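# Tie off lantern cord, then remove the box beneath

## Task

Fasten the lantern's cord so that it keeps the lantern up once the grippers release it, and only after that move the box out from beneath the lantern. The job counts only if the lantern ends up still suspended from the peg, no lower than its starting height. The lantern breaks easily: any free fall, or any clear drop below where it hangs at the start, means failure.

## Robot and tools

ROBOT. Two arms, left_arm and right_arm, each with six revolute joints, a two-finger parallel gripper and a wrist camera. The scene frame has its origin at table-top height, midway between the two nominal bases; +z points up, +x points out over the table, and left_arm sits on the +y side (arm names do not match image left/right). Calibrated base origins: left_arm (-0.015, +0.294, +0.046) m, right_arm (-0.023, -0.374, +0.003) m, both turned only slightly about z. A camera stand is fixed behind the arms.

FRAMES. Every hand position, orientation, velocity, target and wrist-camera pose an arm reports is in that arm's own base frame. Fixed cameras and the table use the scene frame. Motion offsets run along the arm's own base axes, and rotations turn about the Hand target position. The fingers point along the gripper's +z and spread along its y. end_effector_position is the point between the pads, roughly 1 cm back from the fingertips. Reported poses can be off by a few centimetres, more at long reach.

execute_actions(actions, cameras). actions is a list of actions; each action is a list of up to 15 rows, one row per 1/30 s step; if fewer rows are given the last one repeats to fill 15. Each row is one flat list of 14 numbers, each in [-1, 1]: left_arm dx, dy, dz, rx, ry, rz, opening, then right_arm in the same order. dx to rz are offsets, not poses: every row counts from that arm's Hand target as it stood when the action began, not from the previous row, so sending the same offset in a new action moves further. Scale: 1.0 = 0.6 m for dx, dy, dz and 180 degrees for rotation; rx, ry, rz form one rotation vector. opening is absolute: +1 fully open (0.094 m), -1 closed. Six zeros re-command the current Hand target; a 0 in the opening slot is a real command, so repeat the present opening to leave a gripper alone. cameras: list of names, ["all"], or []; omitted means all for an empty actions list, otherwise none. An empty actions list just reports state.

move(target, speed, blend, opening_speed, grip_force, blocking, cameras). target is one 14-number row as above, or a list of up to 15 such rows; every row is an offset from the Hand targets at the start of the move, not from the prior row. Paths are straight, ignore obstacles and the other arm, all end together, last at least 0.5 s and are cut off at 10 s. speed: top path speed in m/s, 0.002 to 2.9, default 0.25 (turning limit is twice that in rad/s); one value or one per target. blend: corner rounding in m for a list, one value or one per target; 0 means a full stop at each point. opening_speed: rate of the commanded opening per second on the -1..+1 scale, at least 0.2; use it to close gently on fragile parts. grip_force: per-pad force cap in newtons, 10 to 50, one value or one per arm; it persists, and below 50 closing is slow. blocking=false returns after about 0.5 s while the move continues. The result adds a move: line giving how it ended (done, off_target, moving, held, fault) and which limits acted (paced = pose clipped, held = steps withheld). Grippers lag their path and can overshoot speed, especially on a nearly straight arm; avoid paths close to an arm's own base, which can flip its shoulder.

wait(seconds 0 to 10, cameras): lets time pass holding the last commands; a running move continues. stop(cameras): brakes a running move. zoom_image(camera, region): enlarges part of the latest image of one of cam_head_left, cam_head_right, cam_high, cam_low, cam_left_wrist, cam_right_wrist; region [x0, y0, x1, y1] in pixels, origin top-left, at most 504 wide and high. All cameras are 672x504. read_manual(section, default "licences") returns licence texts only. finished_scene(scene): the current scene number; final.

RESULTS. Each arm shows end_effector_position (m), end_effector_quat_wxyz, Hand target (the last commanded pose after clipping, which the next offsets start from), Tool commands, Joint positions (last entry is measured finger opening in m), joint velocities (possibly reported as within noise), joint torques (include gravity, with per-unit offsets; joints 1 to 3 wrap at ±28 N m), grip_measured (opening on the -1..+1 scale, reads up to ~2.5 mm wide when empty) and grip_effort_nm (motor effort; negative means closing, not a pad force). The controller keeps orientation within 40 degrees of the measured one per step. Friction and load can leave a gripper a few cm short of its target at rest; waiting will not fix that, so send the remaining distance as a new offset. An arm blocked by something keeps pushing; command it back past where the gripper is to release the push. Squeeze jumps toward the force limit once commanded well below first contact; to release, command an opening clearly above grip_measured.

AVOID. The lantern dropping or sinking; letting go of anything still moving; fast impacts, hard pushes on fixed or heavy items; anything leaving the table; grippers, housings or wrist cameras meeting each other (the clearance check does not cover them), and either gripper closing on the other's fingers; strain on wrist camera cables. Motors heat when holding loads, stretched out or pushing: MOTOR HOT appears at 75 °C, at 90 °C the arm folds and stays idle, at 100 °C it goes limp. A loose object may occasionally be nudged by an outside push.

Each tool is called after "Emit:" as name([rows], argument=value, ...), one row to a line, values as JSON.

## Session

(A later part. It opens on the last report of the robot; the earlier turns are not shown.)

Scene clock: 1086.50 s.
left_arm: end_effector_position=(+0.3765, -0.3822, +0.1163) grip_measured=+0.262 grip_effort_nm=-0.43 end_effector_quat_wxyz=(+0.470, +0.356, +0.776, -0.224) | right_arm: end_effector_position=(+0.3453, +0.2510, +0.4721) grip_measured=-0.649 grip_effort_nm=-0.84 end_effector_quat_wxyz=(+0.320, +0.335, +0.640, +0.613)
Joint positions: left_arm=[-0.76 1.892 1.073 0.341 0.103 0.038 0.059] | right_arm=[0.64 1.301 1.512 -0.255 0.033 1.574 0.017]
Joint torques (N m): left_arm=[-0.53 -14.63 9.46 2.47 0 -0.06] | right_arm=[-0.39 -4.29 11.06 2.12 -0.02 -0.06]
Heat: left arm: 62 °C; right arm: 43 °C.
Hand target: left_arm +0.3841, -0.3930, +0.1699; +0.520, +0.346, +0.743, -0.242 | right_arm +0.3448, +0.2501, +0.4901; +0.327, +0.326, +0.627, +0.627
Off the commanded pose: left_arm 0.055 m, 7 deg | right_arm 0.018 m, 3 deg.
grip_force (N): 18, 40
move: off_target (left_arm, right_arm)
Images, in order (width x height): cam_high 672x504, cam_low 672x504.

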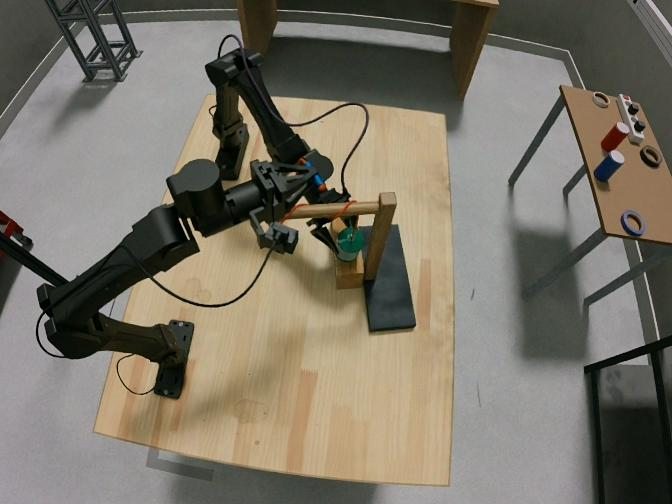

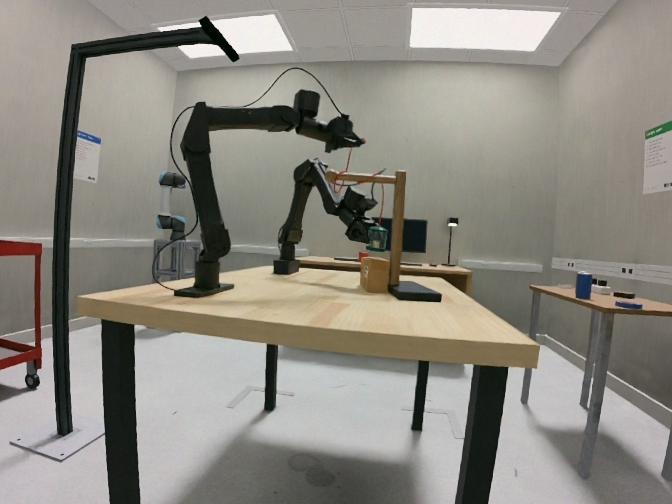

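Emit:
move([
  [0, 0, 0, 0, 0, 0, -0.1, 0.0167, -0.2, -0.05, 0, 0, 0, -0.75],
  [0, 0, 0, 0, 0, 0, -0.1, 0.0667, -0.3583, -0.2417, 0, 0, 0, -0.75],
], speed=0.18, blend=[0.03, 0], cameras=["cam_low", "cam_high"])

Emit:
zoom_image(camera="cam_high", region=[220, 160, 460, 340])

Emit:
zoom_image(camera="cam_low", region=[310, 140, 430, 260])

Scene clock: 1106.70 s.
left_arm: end_effector_position=(+0.3765, -0.3822, +0.1163) grip_measured=+0.262 grip_effort_nm=-0.43 end_effector_quat_wxyz=(+0.470, +0.356, +0.776, -0.224) | right_arm: end_effector_position=(+0.3850, +0.0355, +0.3454) grip_measured=-0.649 grip_effort_nm=-0.84 end_effector_quat_wxyz=(+0.323, +0.333, +0.627, +0.625)
Joint positions: left_arm=[-0.76 1.892 1.073 0.341 0.103 0.038 0.059] | right_arm=[-0.281 1.199 0.892 0.293 -0.886 1.572 0.017]
Joint torques (N m): left_arm=[-0.47 -14.65 9.48 2.47 -0.01 -0.04] | right_arm=[-0.35 -3.81 7.6 1.92 -0.1 -0.02]
Heat: left arm: 62 °C; right arm: 44 °C.
Hand target: left_arm +0.3841, -0.3930, +0.1699; +0.520, +0.346, +0.743, -0.242 | right_arm +0.3848, +0.0351, +0.3449; +0.327, +0.327, +0.627, +0.627
Off the commanded pose: left_arm 0.055 m, 7 deg | right_arm 0.001 m, 1 deg.
grip_force (N): 18, 40
move: off_target (left_arm)
Images, in order (width x height): cam_high 672x504, cam_low 672x504.

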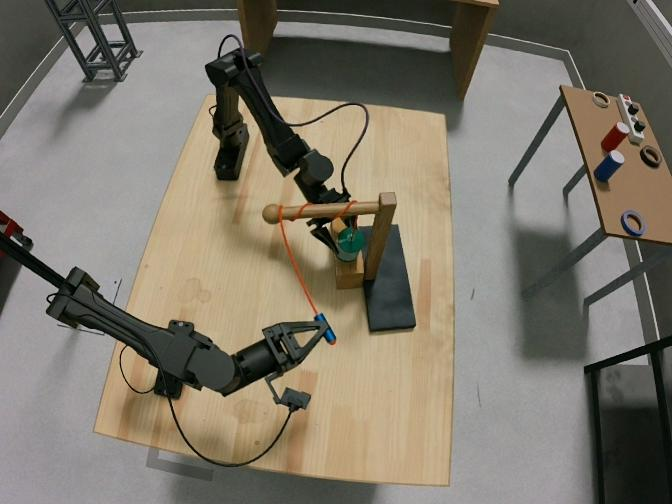

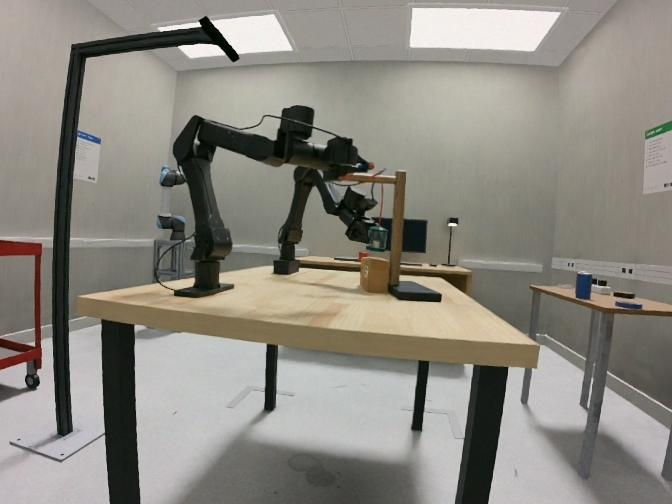

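Scaled by 2.100 from the camera's 672x504 image, which has a finer 960x720 frame.

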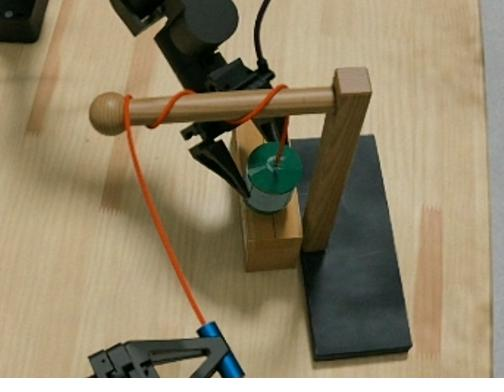

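Scaled by 4.200 from the camera's 672x504 image, which has a finer 960x720 frame.

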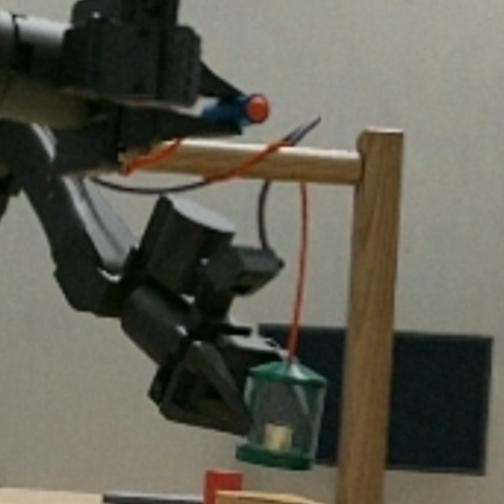

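Emit:
move(target=[0, 0, 0, 0, 0, 0, -0.1, 0.0583, -0.06, -0.02, 0, 0, 0, -0.75], speed=0.08, cameras=["cam_low", "cam_high"])

Emit:
zoom_image(camera="cam_high", region=[220, 160, 460, 340])

Emit:
zoom_image(camera="cam_low", region=[310, 140, 430, 260])

Scene clock: 1127.30 s.
left_arm: end_effector_position=(+0.3765, -0.3822, +0.1163) grip_measured=+0.262 grip_effort_nm=-0.43 end_effector_quat_wxyz=(+0.470, +0.356, +0.776, -0.224) | right_arm: end_effector_position=(+0.4157, +0.0044, +0.3183) grip_measured=-0.649 grip_effort_nm=-0.84 end_effector_quat_wxyz=(+0.308, +0.342, +0.630, +0.626)
Joint positions: left_arm=[-0.76 1.892 1.073 0.341 0.103 0.038 0.059] | right_arm=[-0.36 1.378 0.933 0.397 -0.977 1.572 0.017]
Joint torques (N m): left_arm=[-0.5 -14.63 9.47 2.47 0 -0.04] | right_arm=[-0.96 -4.77 11.6 1.86 -0.06 -0.03]
Heat: left arm: 63 °C; right arm: 41 °C.
Hand target: left_arm +0.3841, -0.3930, +0.1699; +0.520, +0.346, +0.743, -0.242 | right_arm +0.4198, -0.0009, +0.3330; +0.327, +0.326, +0.627, +0.627
Off the commanded pose: left_arm 0.055 m, 7 deg | right_arm 0.016 m, 3 deg.
grip_force (N): 18, 40
move: off_target (left_arm, right_arm)
Images, in order (width x height): cam_high 672x504, cam_low 672x504.

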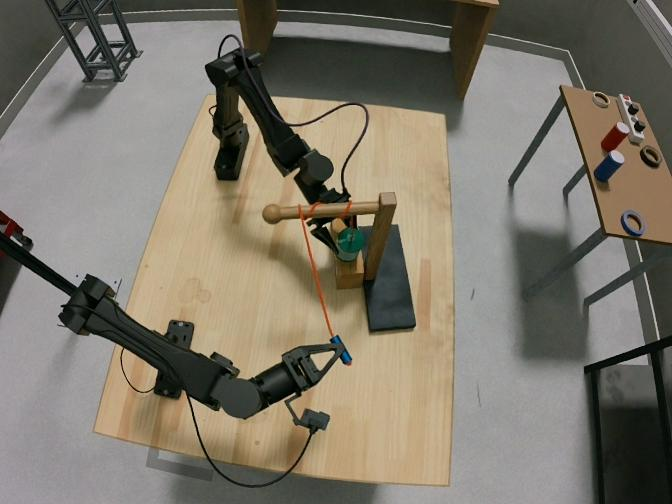

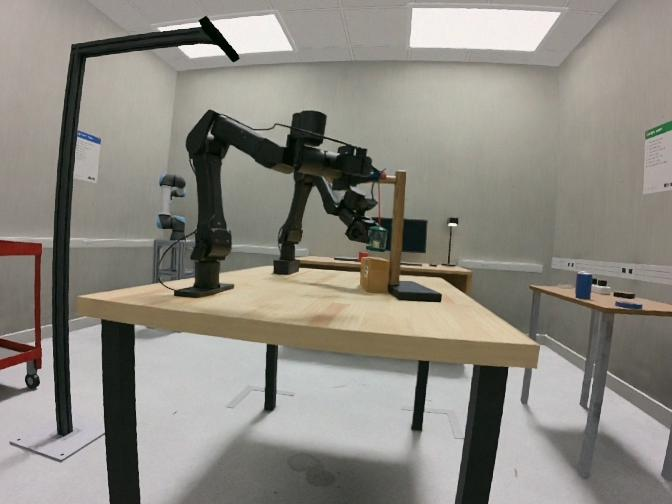

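Scaled by 2.100 from the camera's 672x504 image, which has a finer 960x720 frame.

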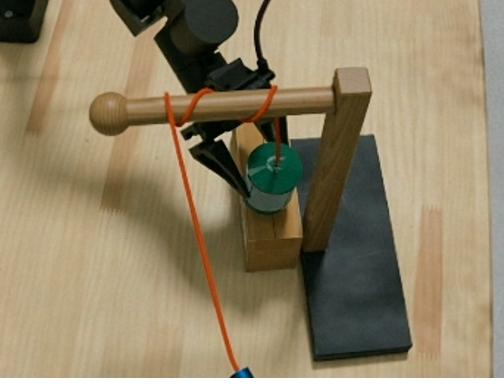

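Scaled by 4.200 from the camera's 672x504 image, which has a finer 960x720 frame.

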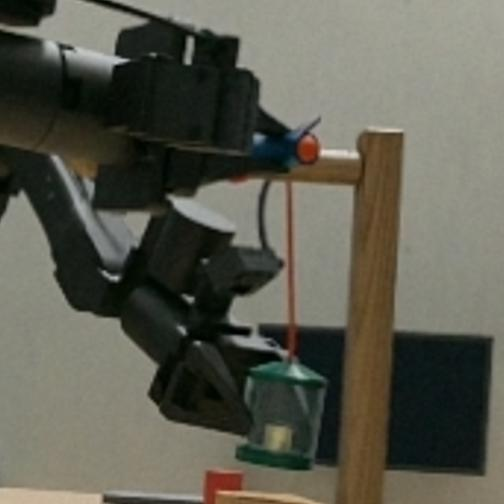

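Emit:
move([
  [0,0,0,0,0,0,-0.1,-0.2833,0.2017,-0.055,0,0,0,-0.75],
  [0,0,0,0,0,0,-0.1,-0.35,0.3767,-0.08,0,0,0,-0.75],
  [0,0,0,0,0,0,-0.1,-0.35,0.4933,0.045,0,0,0,-0.75],
  [0,0,0,0,0,0,-0.1,-0.345,0.4383,0.2283,0,0,0,-0.75],
  [0,0,0,0,0,0,-0.1,-0.125,0.4183,0.2617,0,0,0,-0.75],
], speed=0.2, blend=[0.04, 0.03, 0.03, 0.03, 0], cameras=["cam_low", "cam_high"])

Emit:
zoom_image(camera="cam_low", region=[310, 120, 430, 240])

Emit:
zoom_image(camera="cam_high", region=[220, 130, 460, 310])

Scene clock: 1154.90 s.
left_arm: end_effector_position=(+0.3765, -0.3822, +0.1163) grip_measured=+0.262 grip_effort_nm=-0.43 end_effector_quat_wxyz=(+0.470, +0.356, +0.776, -0.224) | right_arm: end_effector_position=(+0.3456, +0.2511, +0.4785) grip_measured=-0.649 grip_effort_nm=-0.84 end_effector_quat_wxyz=(+0.323, +0.332, +0.632, +0.621)
Joint positions: left_arm=[-0.76 1.892 1.073 0.341 0.103 0.038 0.059] | right_arm=[0.64 1.301 1.513 -0.231 0.033 1.576 0.017]
Joint torques (N m): left_arm=[-0.5 -14.61 9.43 2.47 0 -0.04] | right_arm=[-0.34 -4.14 11.07 1.87 -0.03 -0.08]
Heat: left arm: 63 °C; right arm: 45 °C.
Hand target: left_arm +0.3841, -0.3930, +0.1699; +0.520, +0.346, +0.743, -0.242 | right_arm +0.3448, +0.2500, +0.4901; +0.327, +0.327, +0.627, +0.627
Off the commanded pose: left_arm 0.055 m, 7 deg | right_arm 0.012 m, 1 deg.
grip_force (N): 18, 40
move: off_target (left_arm, right_arm)
Images, in order (width x height): cam_high 672x504, cam_low 672x504.

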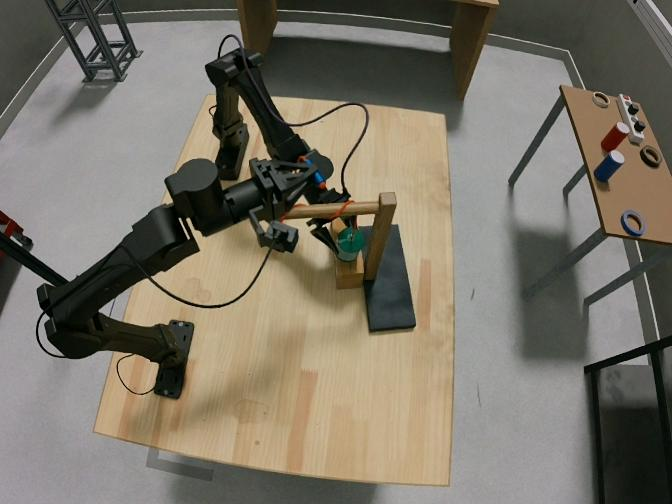

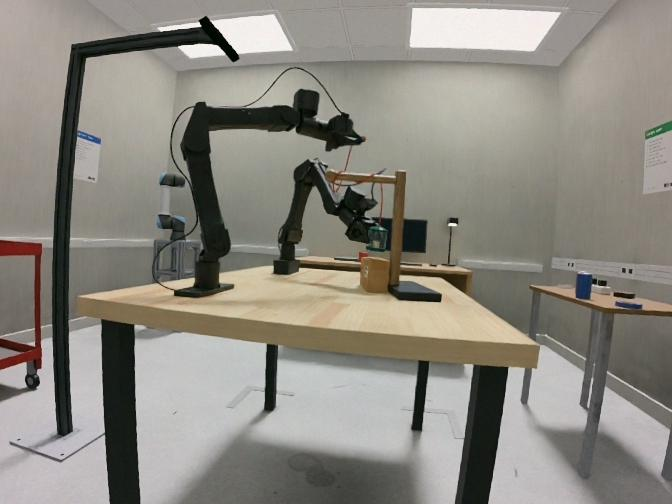

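Scaled by 4.200 from the camera's 672x504 image, which has a finer 960x720 frame.

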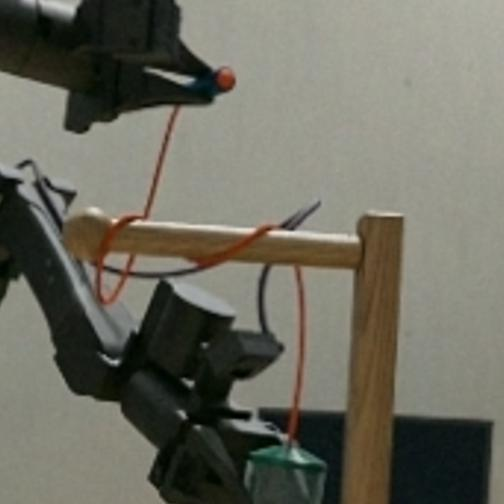

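Scaled by 2.100 from the camera's 672x504 image, which has a finer 960x720 frame.

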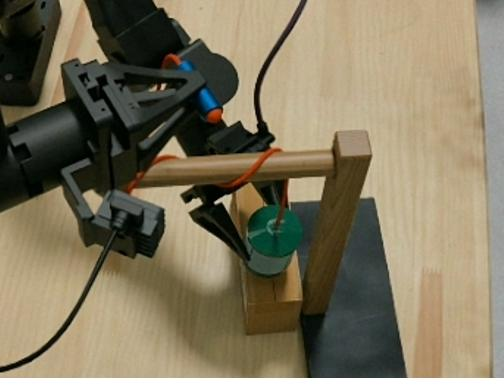

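Emit:
zoom_image(camera="cam_low", region=[322, 150, 392, 210])

Emit:
zoom_image(camera="cam_high", region=[270, 180, 370, 255])

Scaled by 7.200 from the camera's 672x504 image, which has a finer 960x720 frame.

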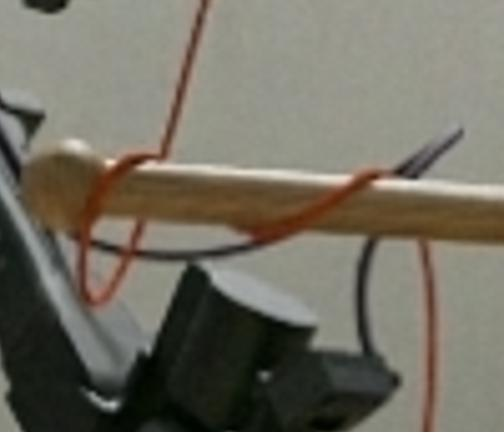

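Scaled by 5.040 from the camera's 672x504 image, which has a finer 960x720 frame.

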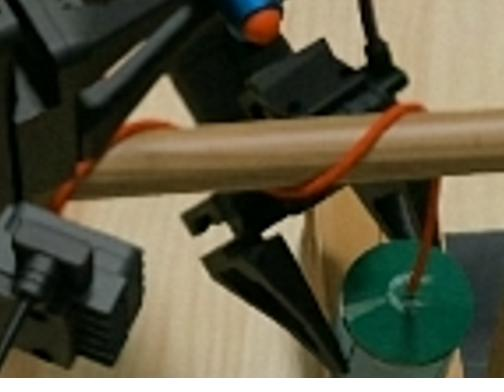

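Emit:
move([
  [0, 0, 0, 0, 0, 0, -0.1, 0.017, -0.2, -0.05, 0, 0, 0, -0.75],
  [0, 0, 0, 0, 0, 0, -0.1, 0.0667, -0.3583, -0.2417, 0, 0, 0, -0.75],
  [0, 0, 0, 0, 0, 0, -0.1, 0.125, -0.4183, -0.2617, 0, 0, 0, -0.75],
], speed=[0.2, 0.2, 0.1], blend=[0.03, 0.02, 0], cameras=["cam_low", "cam_high"])

Emit:
zoom_image(camera="cam_high", region=[270, 180, 370, 255])

Emit:
zoom_image(camera="cam_low", region=[310, 140, 430, 260])

Scene clock: 1225.60 s.
left_arm: end_effector_position=(+0.3765, -0.3822, +0.1163) grip_measured=+0.262 grip_effort_nm=-0.43 end_effector_quat_wxyz=(+0.470, +0.356, +0.776, -0.224) | right_arm: end_effector_position=(+0.4159, +0.0038, +0.3187) grip_measured=-0.649 grip_effort_nm=-0.84 end_effector_quat_wxyz=(+0.308, +0.342, +0.630, +0.626)
Joint positions: left_arm=[-0.76 1.892 1.073 0.341 0.103 0.038 0.059] | right_arm=[-0.361 1.378 0.935 0.397 -0.976 1.572 0.017]
Joint torques (N m): left_arm=[-0.51 -14.61 9.46 2.48 0.02 -0.04] | right_arm=[-0.85 -4.72 11.52 1.84 -0.06 -0.04]
Heat: left arm: 65 °C; right arm: 41 °C.
Hand target: left_arm +0.3841, -0.3930, +0.1699; +0.520, +0.346, +0.743, -0.242 | right_arm +0.4198, -0.0009, +0.3331; +0.327, +0.326, +0.627, +0.627
Off the commanded pose: left_arm 0.055 m, 7 deg | right_arm 0.016 m, 3 deg.
grip_force (N): 18, 40
move: off_target (left_arm, right_arm)
Images, in order (width x height): cam_high 672x504, cam_low 672x504.

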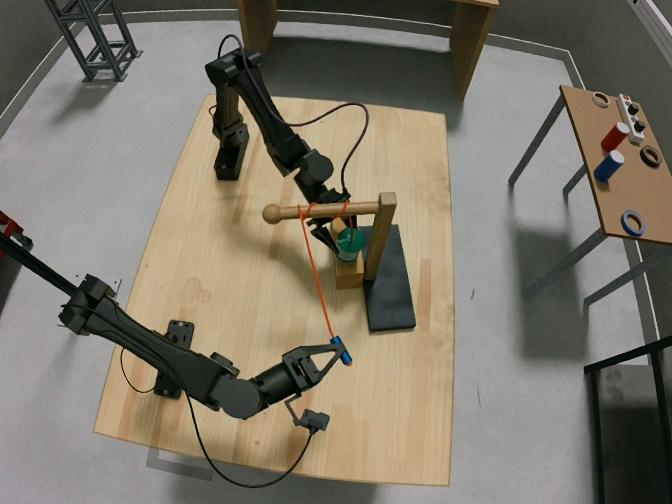

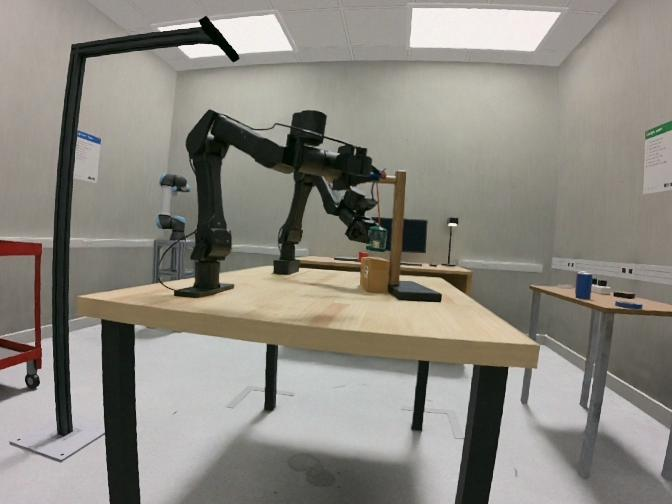

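Scaled by 5.040 from the camera's 672x504 image, which has a finer 960x720 frame.

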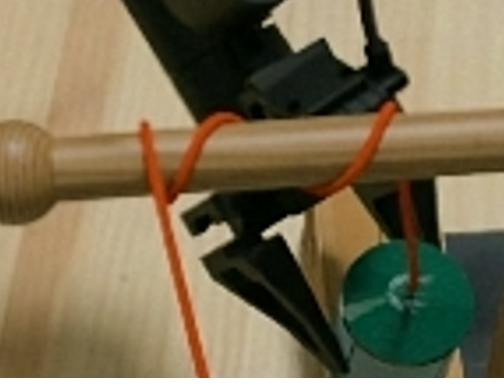

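Scaled by 4.200 from the camera's 672x504 image, which has a finer 960x720 frame.

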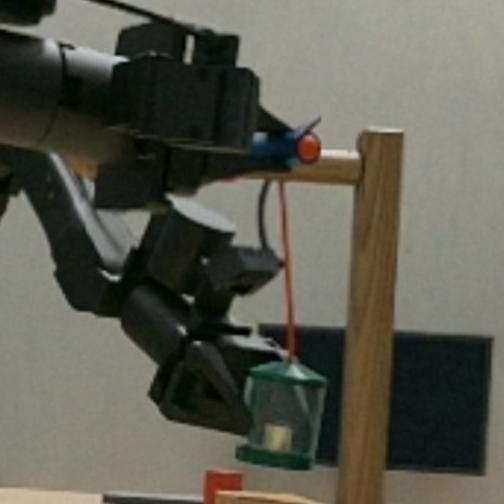

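Emit:
move([
  [0, 0, 0, 0, 0, 0, -0.1, -0.058, 0.0933, -0.1383, 0, 0, 0, -0.75],
  [0, 0, 0, 0, 0, 0, -0.1, -0.1133, 0.26, -0.2583, 0, 0, 0, -0.75],
], speed=0.13, blend=[0.03, 0], cameras=["cam_low", "cam_high"])

Emit:
zoom_image(camera="cam_high", region=[250, 180, 390, 300])

Emit:
zoom_image(camera="cam_low", region=[310, 140, 430, 260])

Scene clock: 1304.70 s.
left_arm: end_effector_position=(+0.3765, -0.3822, +0.1163) grip_measured=+0.262 grip_effort_nm=-0.43 end_effector_quat_wxyz=(+0.470, +0.356, +0.776, -0.224) | right_arm: end_effector_position=(+0.3530, +0.1547, +0.1795) grip_measured=-0.649 grip_effort_nm=-0.84 end_effector_quat_wxyz=(+0.323, +0.327, +0.629, +0.627)
Joint positions: left_arm=[-0.76 1.892 1.073 0.341 0.103 0.038 0.059] | right_arm=[0.237 1.447 0.293 1.15 -0.377 1.573 0.017]
Joint torques (N m): left_arm=[-0.53 -14.65 9.4 2.46 0 -0.04] | right_arm=[0.47 -3.63 5.34 2.11 0.14 -0.03]
Heat: left arm: 66 °C; right arm: 43 °C.
Hand target: left_arm +0.3841, -0.3930, +0.1699; +0.520, +0.346, +0.743, -0.242 | right_arm +0.3519, +0.1551, +0.1782; +0.327, +0.326, +0.627, +0.627
Off the commanded pose: left_arm 0.055 m, 7 deg | right_arm 0.002 m, 0 deg.
grip_force (N): 18, 40
move: off_target (left_arm)
Images, in order (width x height): cam_high 672x504, cam_low 672x504.

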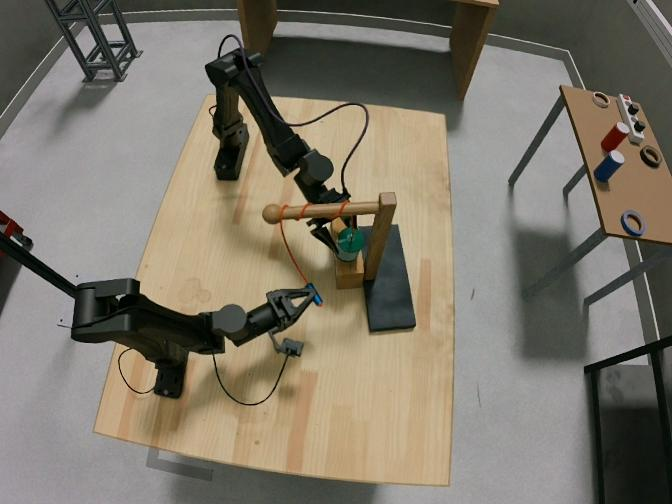

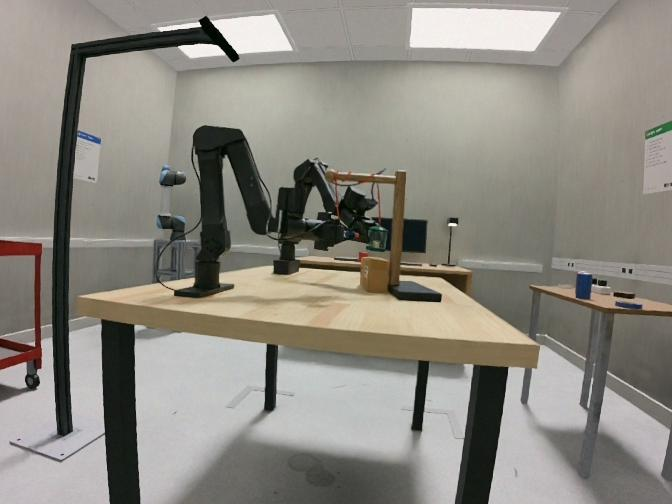

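Scaled by 3.600 from the camera's 672x504 image, which has a finer 960x720 frame.

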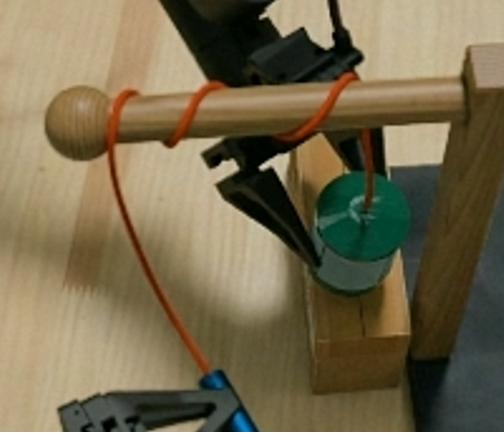

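Scaled by 4.200 from the camera's 672x504 image, which has a finer 960x720 frame.

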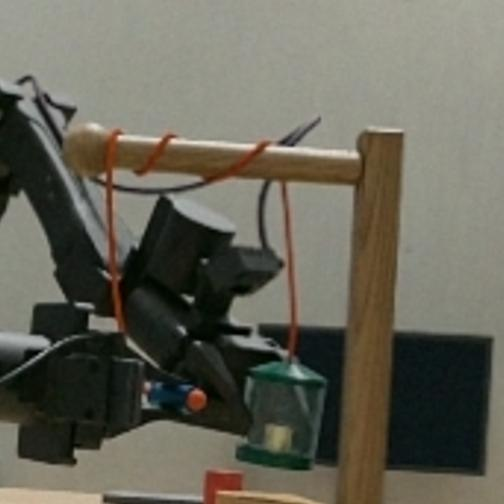

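Emit:
move(target=[0, 0, 0, 0, 0, 0, -0.1, -0.0617, 0.0583, -0.0467, 0, 0, 0, -0.75], speed=0.12)

Emit:
move(target=[0, 0, 0, 0, 0, 0, -0.1, 0, 0, 0, 0, 0, 0, 0.0], opening_speed=0.4, cameras=["cam_low", "cam_high", "cam_right_wrist"])

Emit:
zoom_image(camera="cam_low", region=[310, 140, 430, 260])

Scene clock: 1351.60 s.
left_arm: end_effector_position=(+0.3765, -0.3822, +0.1163) grip_measured=+0.262 grip_effort_nm=-0.43 end_effector_quat_wxyz=(+0.470, +0.356, +0.776, -0.224) | right_arm: end_effector_position=(+0.3168, +0.1904, +0.1528) grip_measured=-0.649 grip_effort_nm=-0.84 end_effector_quat_wxyz=(+0.324, +0.326, +0.627, +0.629)
Joint positions: left_arm=[-0.76 1.892 1.073 0.341 0.103 0.038 0.059] | right_arm=[0.466 1.559 0.169 1.392 -0.148 1.575 0.017]
Joint torques (N m): left_arm=[-0.53 -14.6 9.42 2.47 -0.01 -0.05] | right_arm=[0.55 -3.52 4.04 2.12 0.12 -0.06]
Heat: left arm: 67 °C; right arm: 40 °C.
Hand target: left_arm +0.3841, -0.3930, +0.1699; +0.520, +0.346, +0.743, -0.242 | right_arm +0.3149, +0.1900, +0.1501; +0.327, +0.327, +0.627, +0.627
Off the commanded pose: left_arm 0.055 m, 7 deg | right_arm 0.003 m, 0 deg.
grip_force (N): 18, 40
move: off_target (left_arm)

Scene clock: 1353.70 s.
left_arm: end_effector_position=(+0.3765, -0.3822, +0.1163) grip_measured=+0.262 grip_effort_nm=-0.43 end_effector_quat_wxyz=(+0.470, +0.356, +0.776, -0.224) | right_arm: end_effector_position=(+0.3169, +0.1902, +0.1534) grip_measured=-0.001 grip_effort_nm=0.08 end_effector_quat_wxyz=(+0.326, +0.326, +0.625, +0.630)
Joint positions: left_arm=[-0.76 1.892 1.073 0.341 0.103 0.038 0.059] | right_arm=[0.466 1.56 0.168 1.397 -0.147 1.575 0.047]
Joint torques (N m): left_arm=[-0.49 -14.61 9.47 2.46 -0.01 -0.05] | right_arm=[0.57 -3.45 4.07 2.07 0.13 -0.09]
Heat: left arm: 67 °C; right arm: 40 °C.
Hand target: left_arm +0.3841, -0.3930, +0.1699; +0.520, +0.346, +0.743, -0.242 | right_arm +0.3149, +0.1900, +0.1501; +0.327, +0.327, +0.627, +0.627
Off the commanded pose: left_arm 0.055 m, 7 deg | right_arm 0.004 m, 0 deg.
grip_force (N): 18, 40
move: off_target (left_arm)
Images, in order (width x height): cam_high 672x504, cam_low 672x504, cam_right_wrist 672x504.

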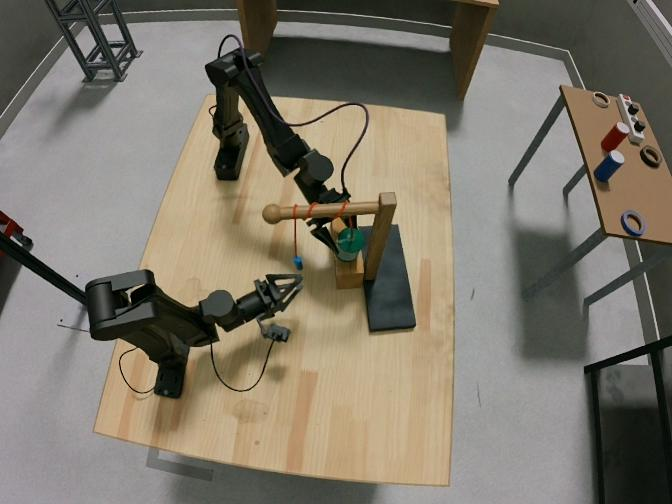

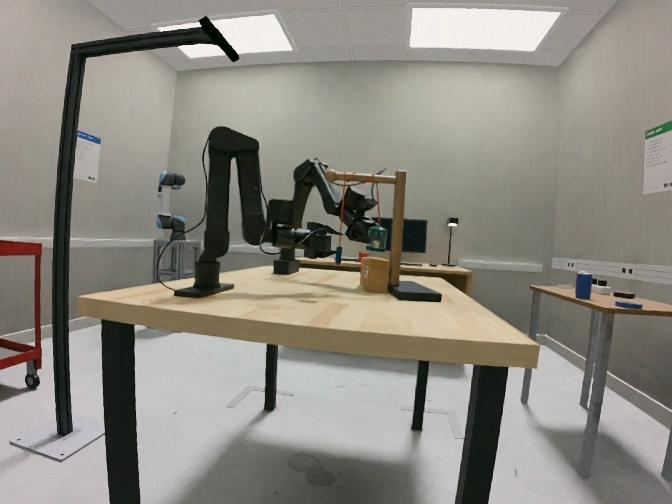

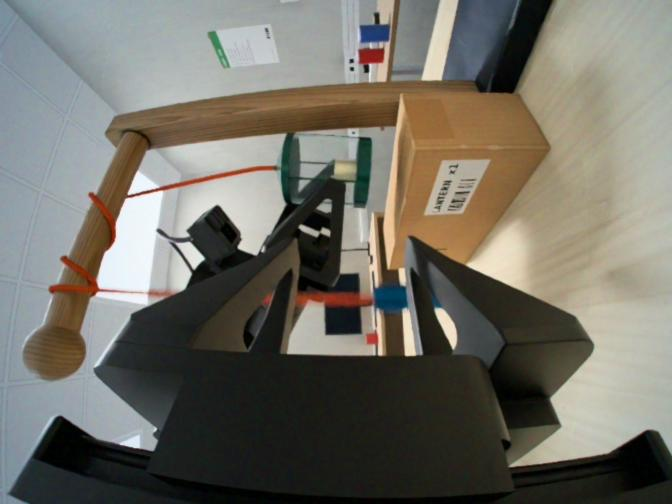

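Scaled by 4.200 from the camera's 672x504 image, which has a finer 960x720 frame.

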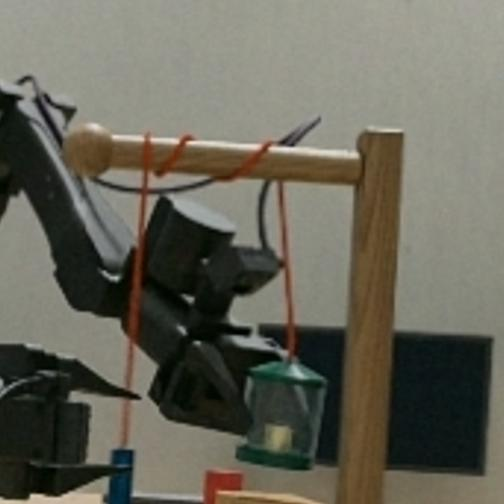

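Emit:
move(target=[0, 0, 0, 0, 0, 0, -0.1, -0.164, -0.114, 0, 0, 0, 0, 0.0], speed=[0.08], grip_force=[18, 40], cameras=["cam_low", "cam_high", "cam_right_wrist"])

Scene clock: 1378.30 s.
left_arm: end_effector_position=(+0.3765, -0.3822, +0.1163) grip_measured=+0.262 grip_effort_nm=-0.44 end_effector_quat_wxyz=(+0.470, +0.356, +0.776, -0.224) | right_arm: end_effector_position=(+0.2171, +0.1234, +0.1555) grip_measured=-0.001 grip_effort_nm=0.08 end_effector_quat_wxyz=(+0.303, +0.348, +0.661, +0.591)
Joint positions: left_arm=[-0.76 1.892 1.073 0.341 0.103 0.038 0.059] | right_arm=[0.269 0.06 0.022 -0.086 -0.34 1.541 0.047]
Joint torques (N m): left_arm=[-0.59 -14.67 9.44 2.46 0 -0.04] | right_arm=[-0.65 0.94 7.64 1.78 -0.01 -0.17]
Heat: left arm: 67 °C; right arm: 40 °C.
Hand target: left_arm +0.3841, -0.3930, +0.1699; +0.520, +0.346, +0.743, -0.242 | right_arm +0.2165, +0.1216, +0.1500; +0.327, +0.327, +0.627, +0.627
Off the commanded pose: left_arm 0.055 m, 7 deg | right_arm 0.006 m, 7 deg.
joint sent to its limit (right arm) — joint 3 (elbow), lower limit, where the elbow is as bent as it goes. The joint targets are off in orientation, not in position.
grip_force (N): 18, 40
move: off_target (left_arm, right_arm)
Images, in order (width x height): cam_high 672x504, cam_low 672x504, cam_right_wrist 672x504.

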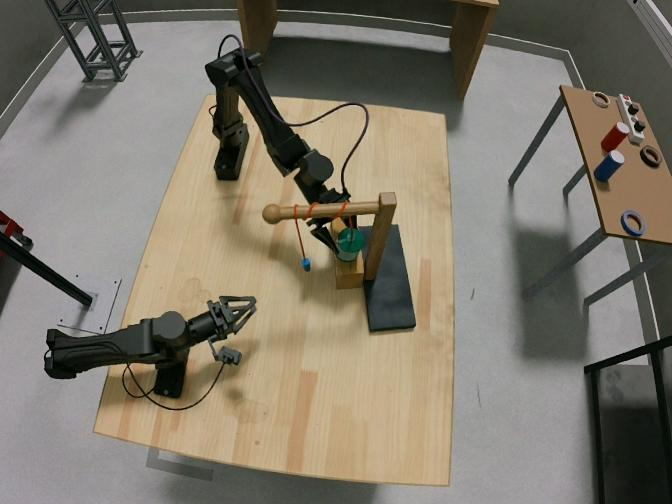

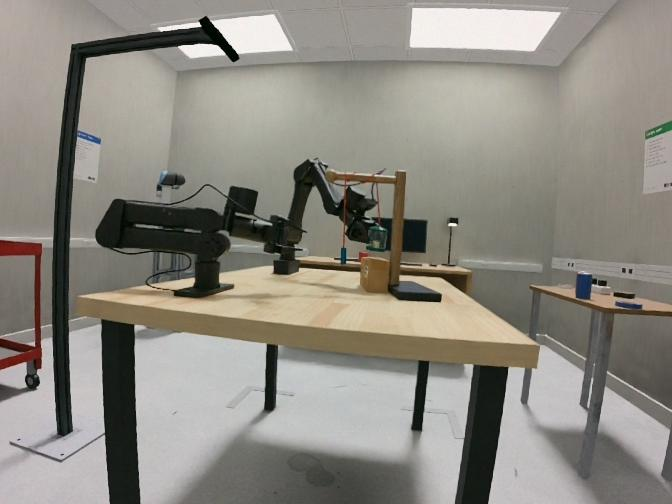

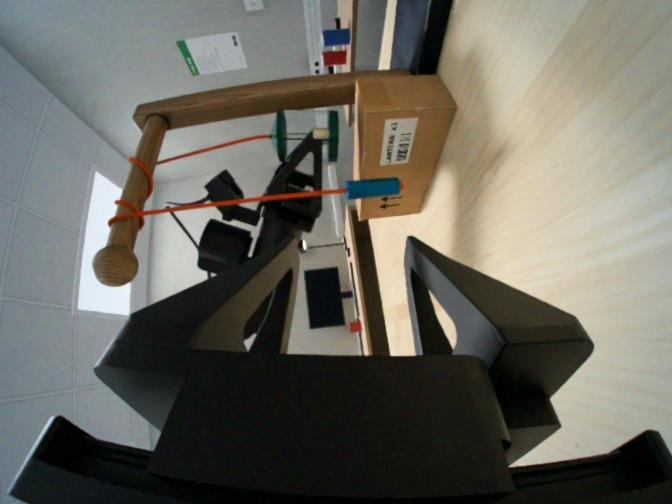

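Emit:
move(target=[0, 0, -0.05, 0, 0, 0, -0.1, 0, 0, 0, 0, 0, 0, 0.0], speed=[0.03], grip_force=[18, 40], cameras=["cam_low"])

Emit:
zoom_image(camera="cam_low", region=[280, 140, 460, 320])

Scene clock: 1392.07 s.
left_arm: end_effector_position=(+0.3820, -0.3875, +0.1324) grip_measured=+0.262 grip_effort_nm=-0.43 end_effector_quat_wxyz=(+0.499, +0.350, +0.758, -0.234) | right_arm: end_effector_position=(+0.2166, +0.1233, +0.1553) grip_measured=-0.001 grip_effort_nm=0.08 end_effector_quat_wxyz=(+0.303, +0.349, +0.661, +0.591)
Joint positions: left_arm=[-0.76 1.892 1.073 0.412 0.103 0.038 0.059] | right_arm=[0.269 0.053 0.022 -0.094 -0.34 1.541 0.047]
Joint torques (N m): left_arm=[-0.54 -9.29 5.75 2.93 -0.01 -0.04] | right_arm=[-0.58 0.88 7.64 1.76 -0.03 -0.17]
Heat: left arm: 68 °C; right arm: 40 °C.
Hand target: left_arm +0.3840, -0.3930, +0.1399; +0.520, +0.346, +0.743, -0.242 | right_arm +0.2165, +0.1216, +0.1499; +0.327, +0.327, +0.627, +0.627
Off the commanded pose: left_arm 0.010 m, 3 deg | right_arm 0.005 m, 7 deg.
joint sent to its limit (right arm) — joint 3 (elbow), lower limit, where the elbow is as bent as it goes. The joint targets are off in orientation, not in position.
grip_force (N): 18, 40
move: off_target (left_arm, right_arm)
Images, in order (width x height): cam_low 672x504.

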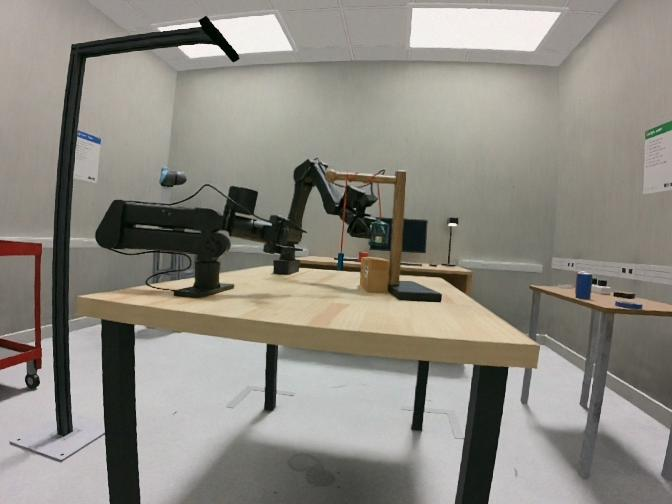

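Scaled by 2.800 from the camera's 672x504 image, which has a finer 960x720 frame.

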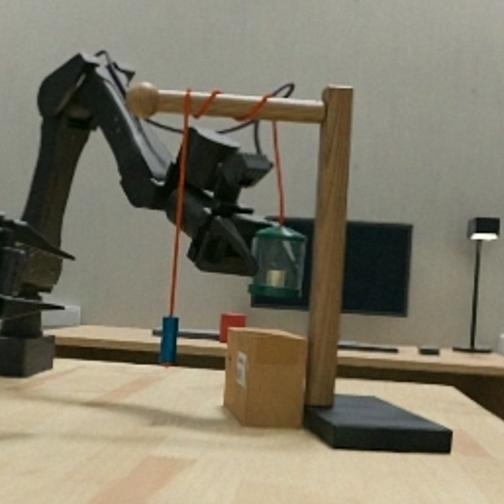

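Emit:
move(target=[0, 0, -0.0417, 0, 0, 0, -0.1, 0, 0, 0, 0, 0, 0, 0.0], speed=[0.03], grip_force=[18, 40], cameras=["cam_low", "cam_high"])

Emit:
zoom_image(camera="cam_low", region=[280, 140, 460, 320])

Emit:
zoom_image(camera="cam_high", region=[250, 180, 420, 290])

Scene clock: 1410.90 s.
left_arm: end_effector_position=(+0.3845, -0.3916, +0.1249) grip_measured=+0.262 grip_effort_nm=-0.43 end_effector_quat_wxyz=(+0.519, +0.346, +0.743, -0.242) | right_arm: end_effector_position=(+0.2166, +0.1233, +0.1553) grip_measured=-0.001 grip_effort_nm=0.08 end_effector_quat_wxyz=(+0.303, +0.349, +0.661, +0.591)
Joint positions: left_arm=[-0.763 1.937 1.039 0.545 0.103 0.038 0.059] | right_arm=[0.269 0.053 0.022 -0.094 -0.34 1.541 0.047]
Joint torques (N m): left_arm=[-0.28 -8.36 5.24 2.59 -0.02 -0.04] | right_arm=[-0.66 0.99 7.71 1.77 -0.02 -0.17]
Heat: left arm: 65 °C; right arm: 41 °C.
Hand target: left_arm +0.3841, -0.3930, +0.1149; +0.520, +0.346, +0.743, -0.242 | right_arm +0.2165, +0.1216, +0.1499; +0.327, +0.327, +0.627, +0.627
Off the commanded pose: left_arm 0.010 m, 0 deg | right_arm 0.006 m, 7 deg.
joint sent to its limit (right arm) — joint 3 (elbow), lower limit, where the elbow is as bent as it goes. The joint targets are off in orientation, not in position.
grip_force (N): 18, 40
move: off_target (right_arm)
Images, in order (width x height): cam_high 672x504, cam_low 672x504.

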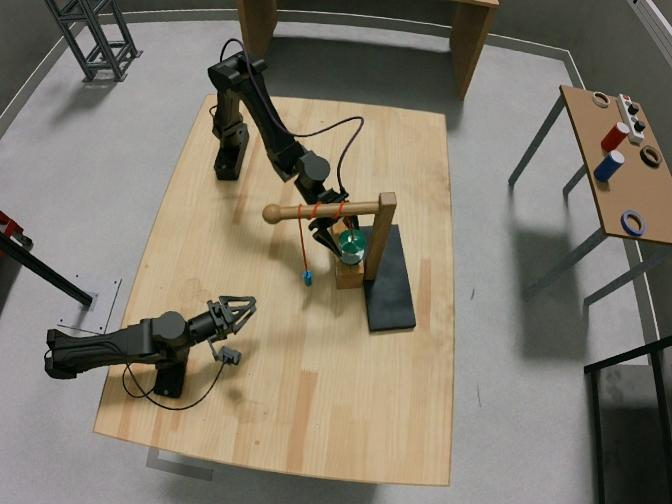

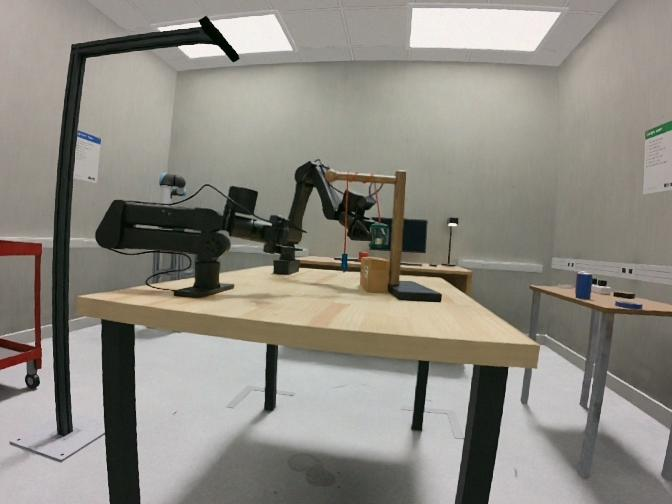

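Scaled by 2.800 from the camera's 672x504 image, which has a finer 960x720 frame.

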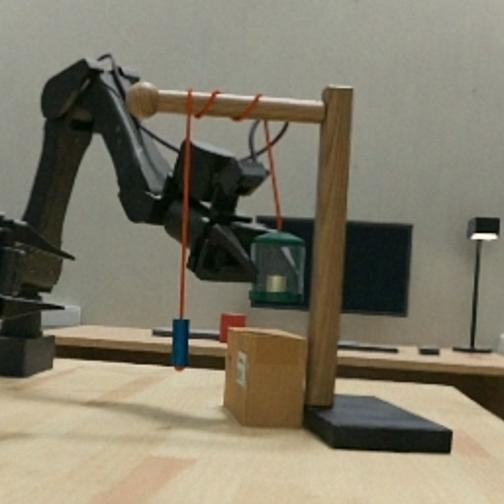

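Scaled by 2.965 from the camera's 672x504 image, which has a finer 960x720 frame.

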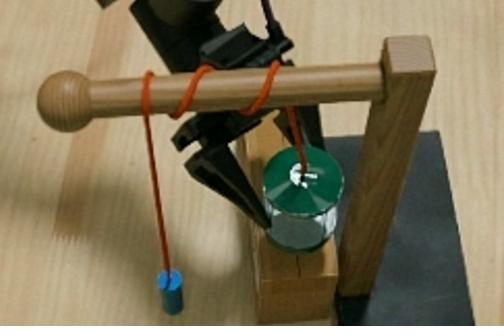

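Emit:
move(target=[0, 0, -0.025, 0, 0, 0, -0.1, 0, 0, 0, 0, 0, 0, 0.0], speed=[0.03], grip_force=[18, 40], cameras=["cam_low", "cam_high"])

Emit:
zoom_image(camera="cam_low", region=[280, 140, 460, 320])

Emit:
zoom_image(camera="cam_high", region=[250, 180, 420, 290])

Scene clock: 1433.63 s.
left_arm: end_effector_position=(+0.3871, -0.3941, +0.1229) grip_measured=+0.262 grip_effort_nm=-0.44 end_effector_quat_wxyz=(+0.536, +0.342, +0.731, -0.247) | right_arm: end_effector_position=(+0.2166, +0.1233, +0.1553) grip_measured=-0.001 grip_effort_nm=0.08 end_effector_quat_wxyz=(+0.303, +0.349, +0.661, +0.591)
Joint positions: left_arm=[-0.763 1.967 1.024 0.632 0.103 0.038 0.059] | right_arm=[0.269 0.053 0.022 -0.094 -0.34 1.541 0.047]
Joint torques (N m): left_arm=[-0.29 -7.88 4.74 2.26 -0.04 -0.04] | right_arm=[-0.64 0.9 7.6 1.79 -0.02 -0.18]
Heat: left arm: 62 °C; right arm: 41 °C.
Hand target: left_arm +0.3841, -0.3930, +0.1000; +0.520, +0.346, +0.743, -0.242 | right_arm +0.2165, +0.1216, +0.1499; +0.327, +0.327, +0.627, +0.627
Off the commanded pose: left_arm 0.023 m, 2 deg | right_arm 0.006 m, 7 deg.
joint sent to its limit (right arm) — joint 3 (elbow), lower limit, where the elbow is as bent as it goes. The joint targets are off in orientation, not in position.
grip_force (N): 18, 40
move: off_target (left_arm, right_arm)
Images, in order (width x height): cam_high 672x504, cam_low 672x504.

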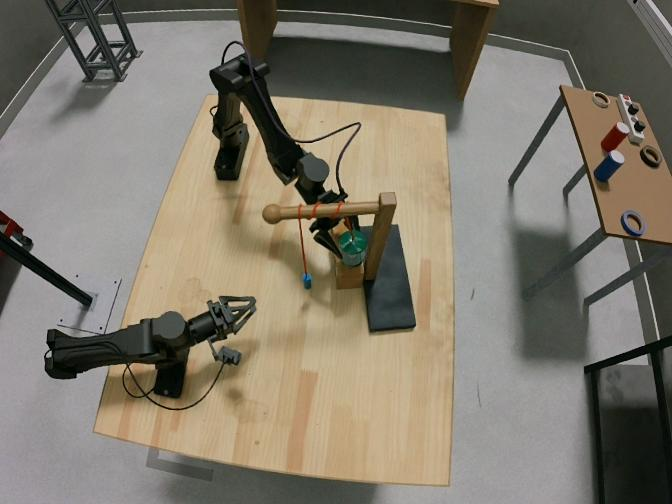

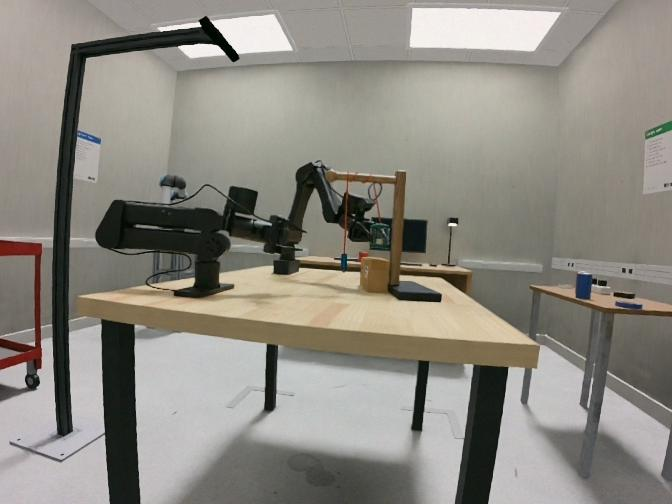

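Scaled by 2.800 from the camera's 672x504 image, which has a finer 960x720 frame.

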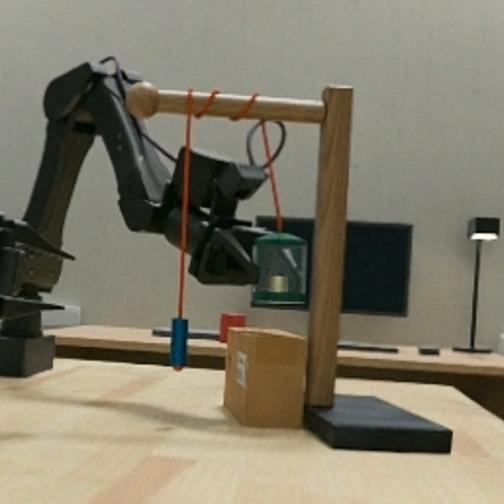

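Scaled by 2.965 from the camera's 672x504 image, which has a finer 960x720 frame.

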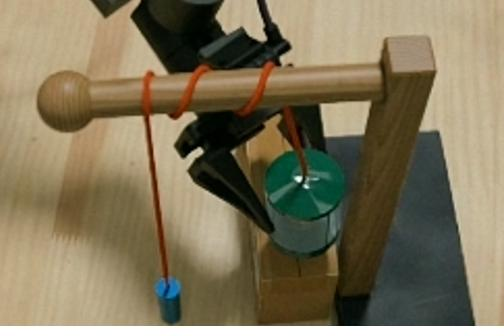

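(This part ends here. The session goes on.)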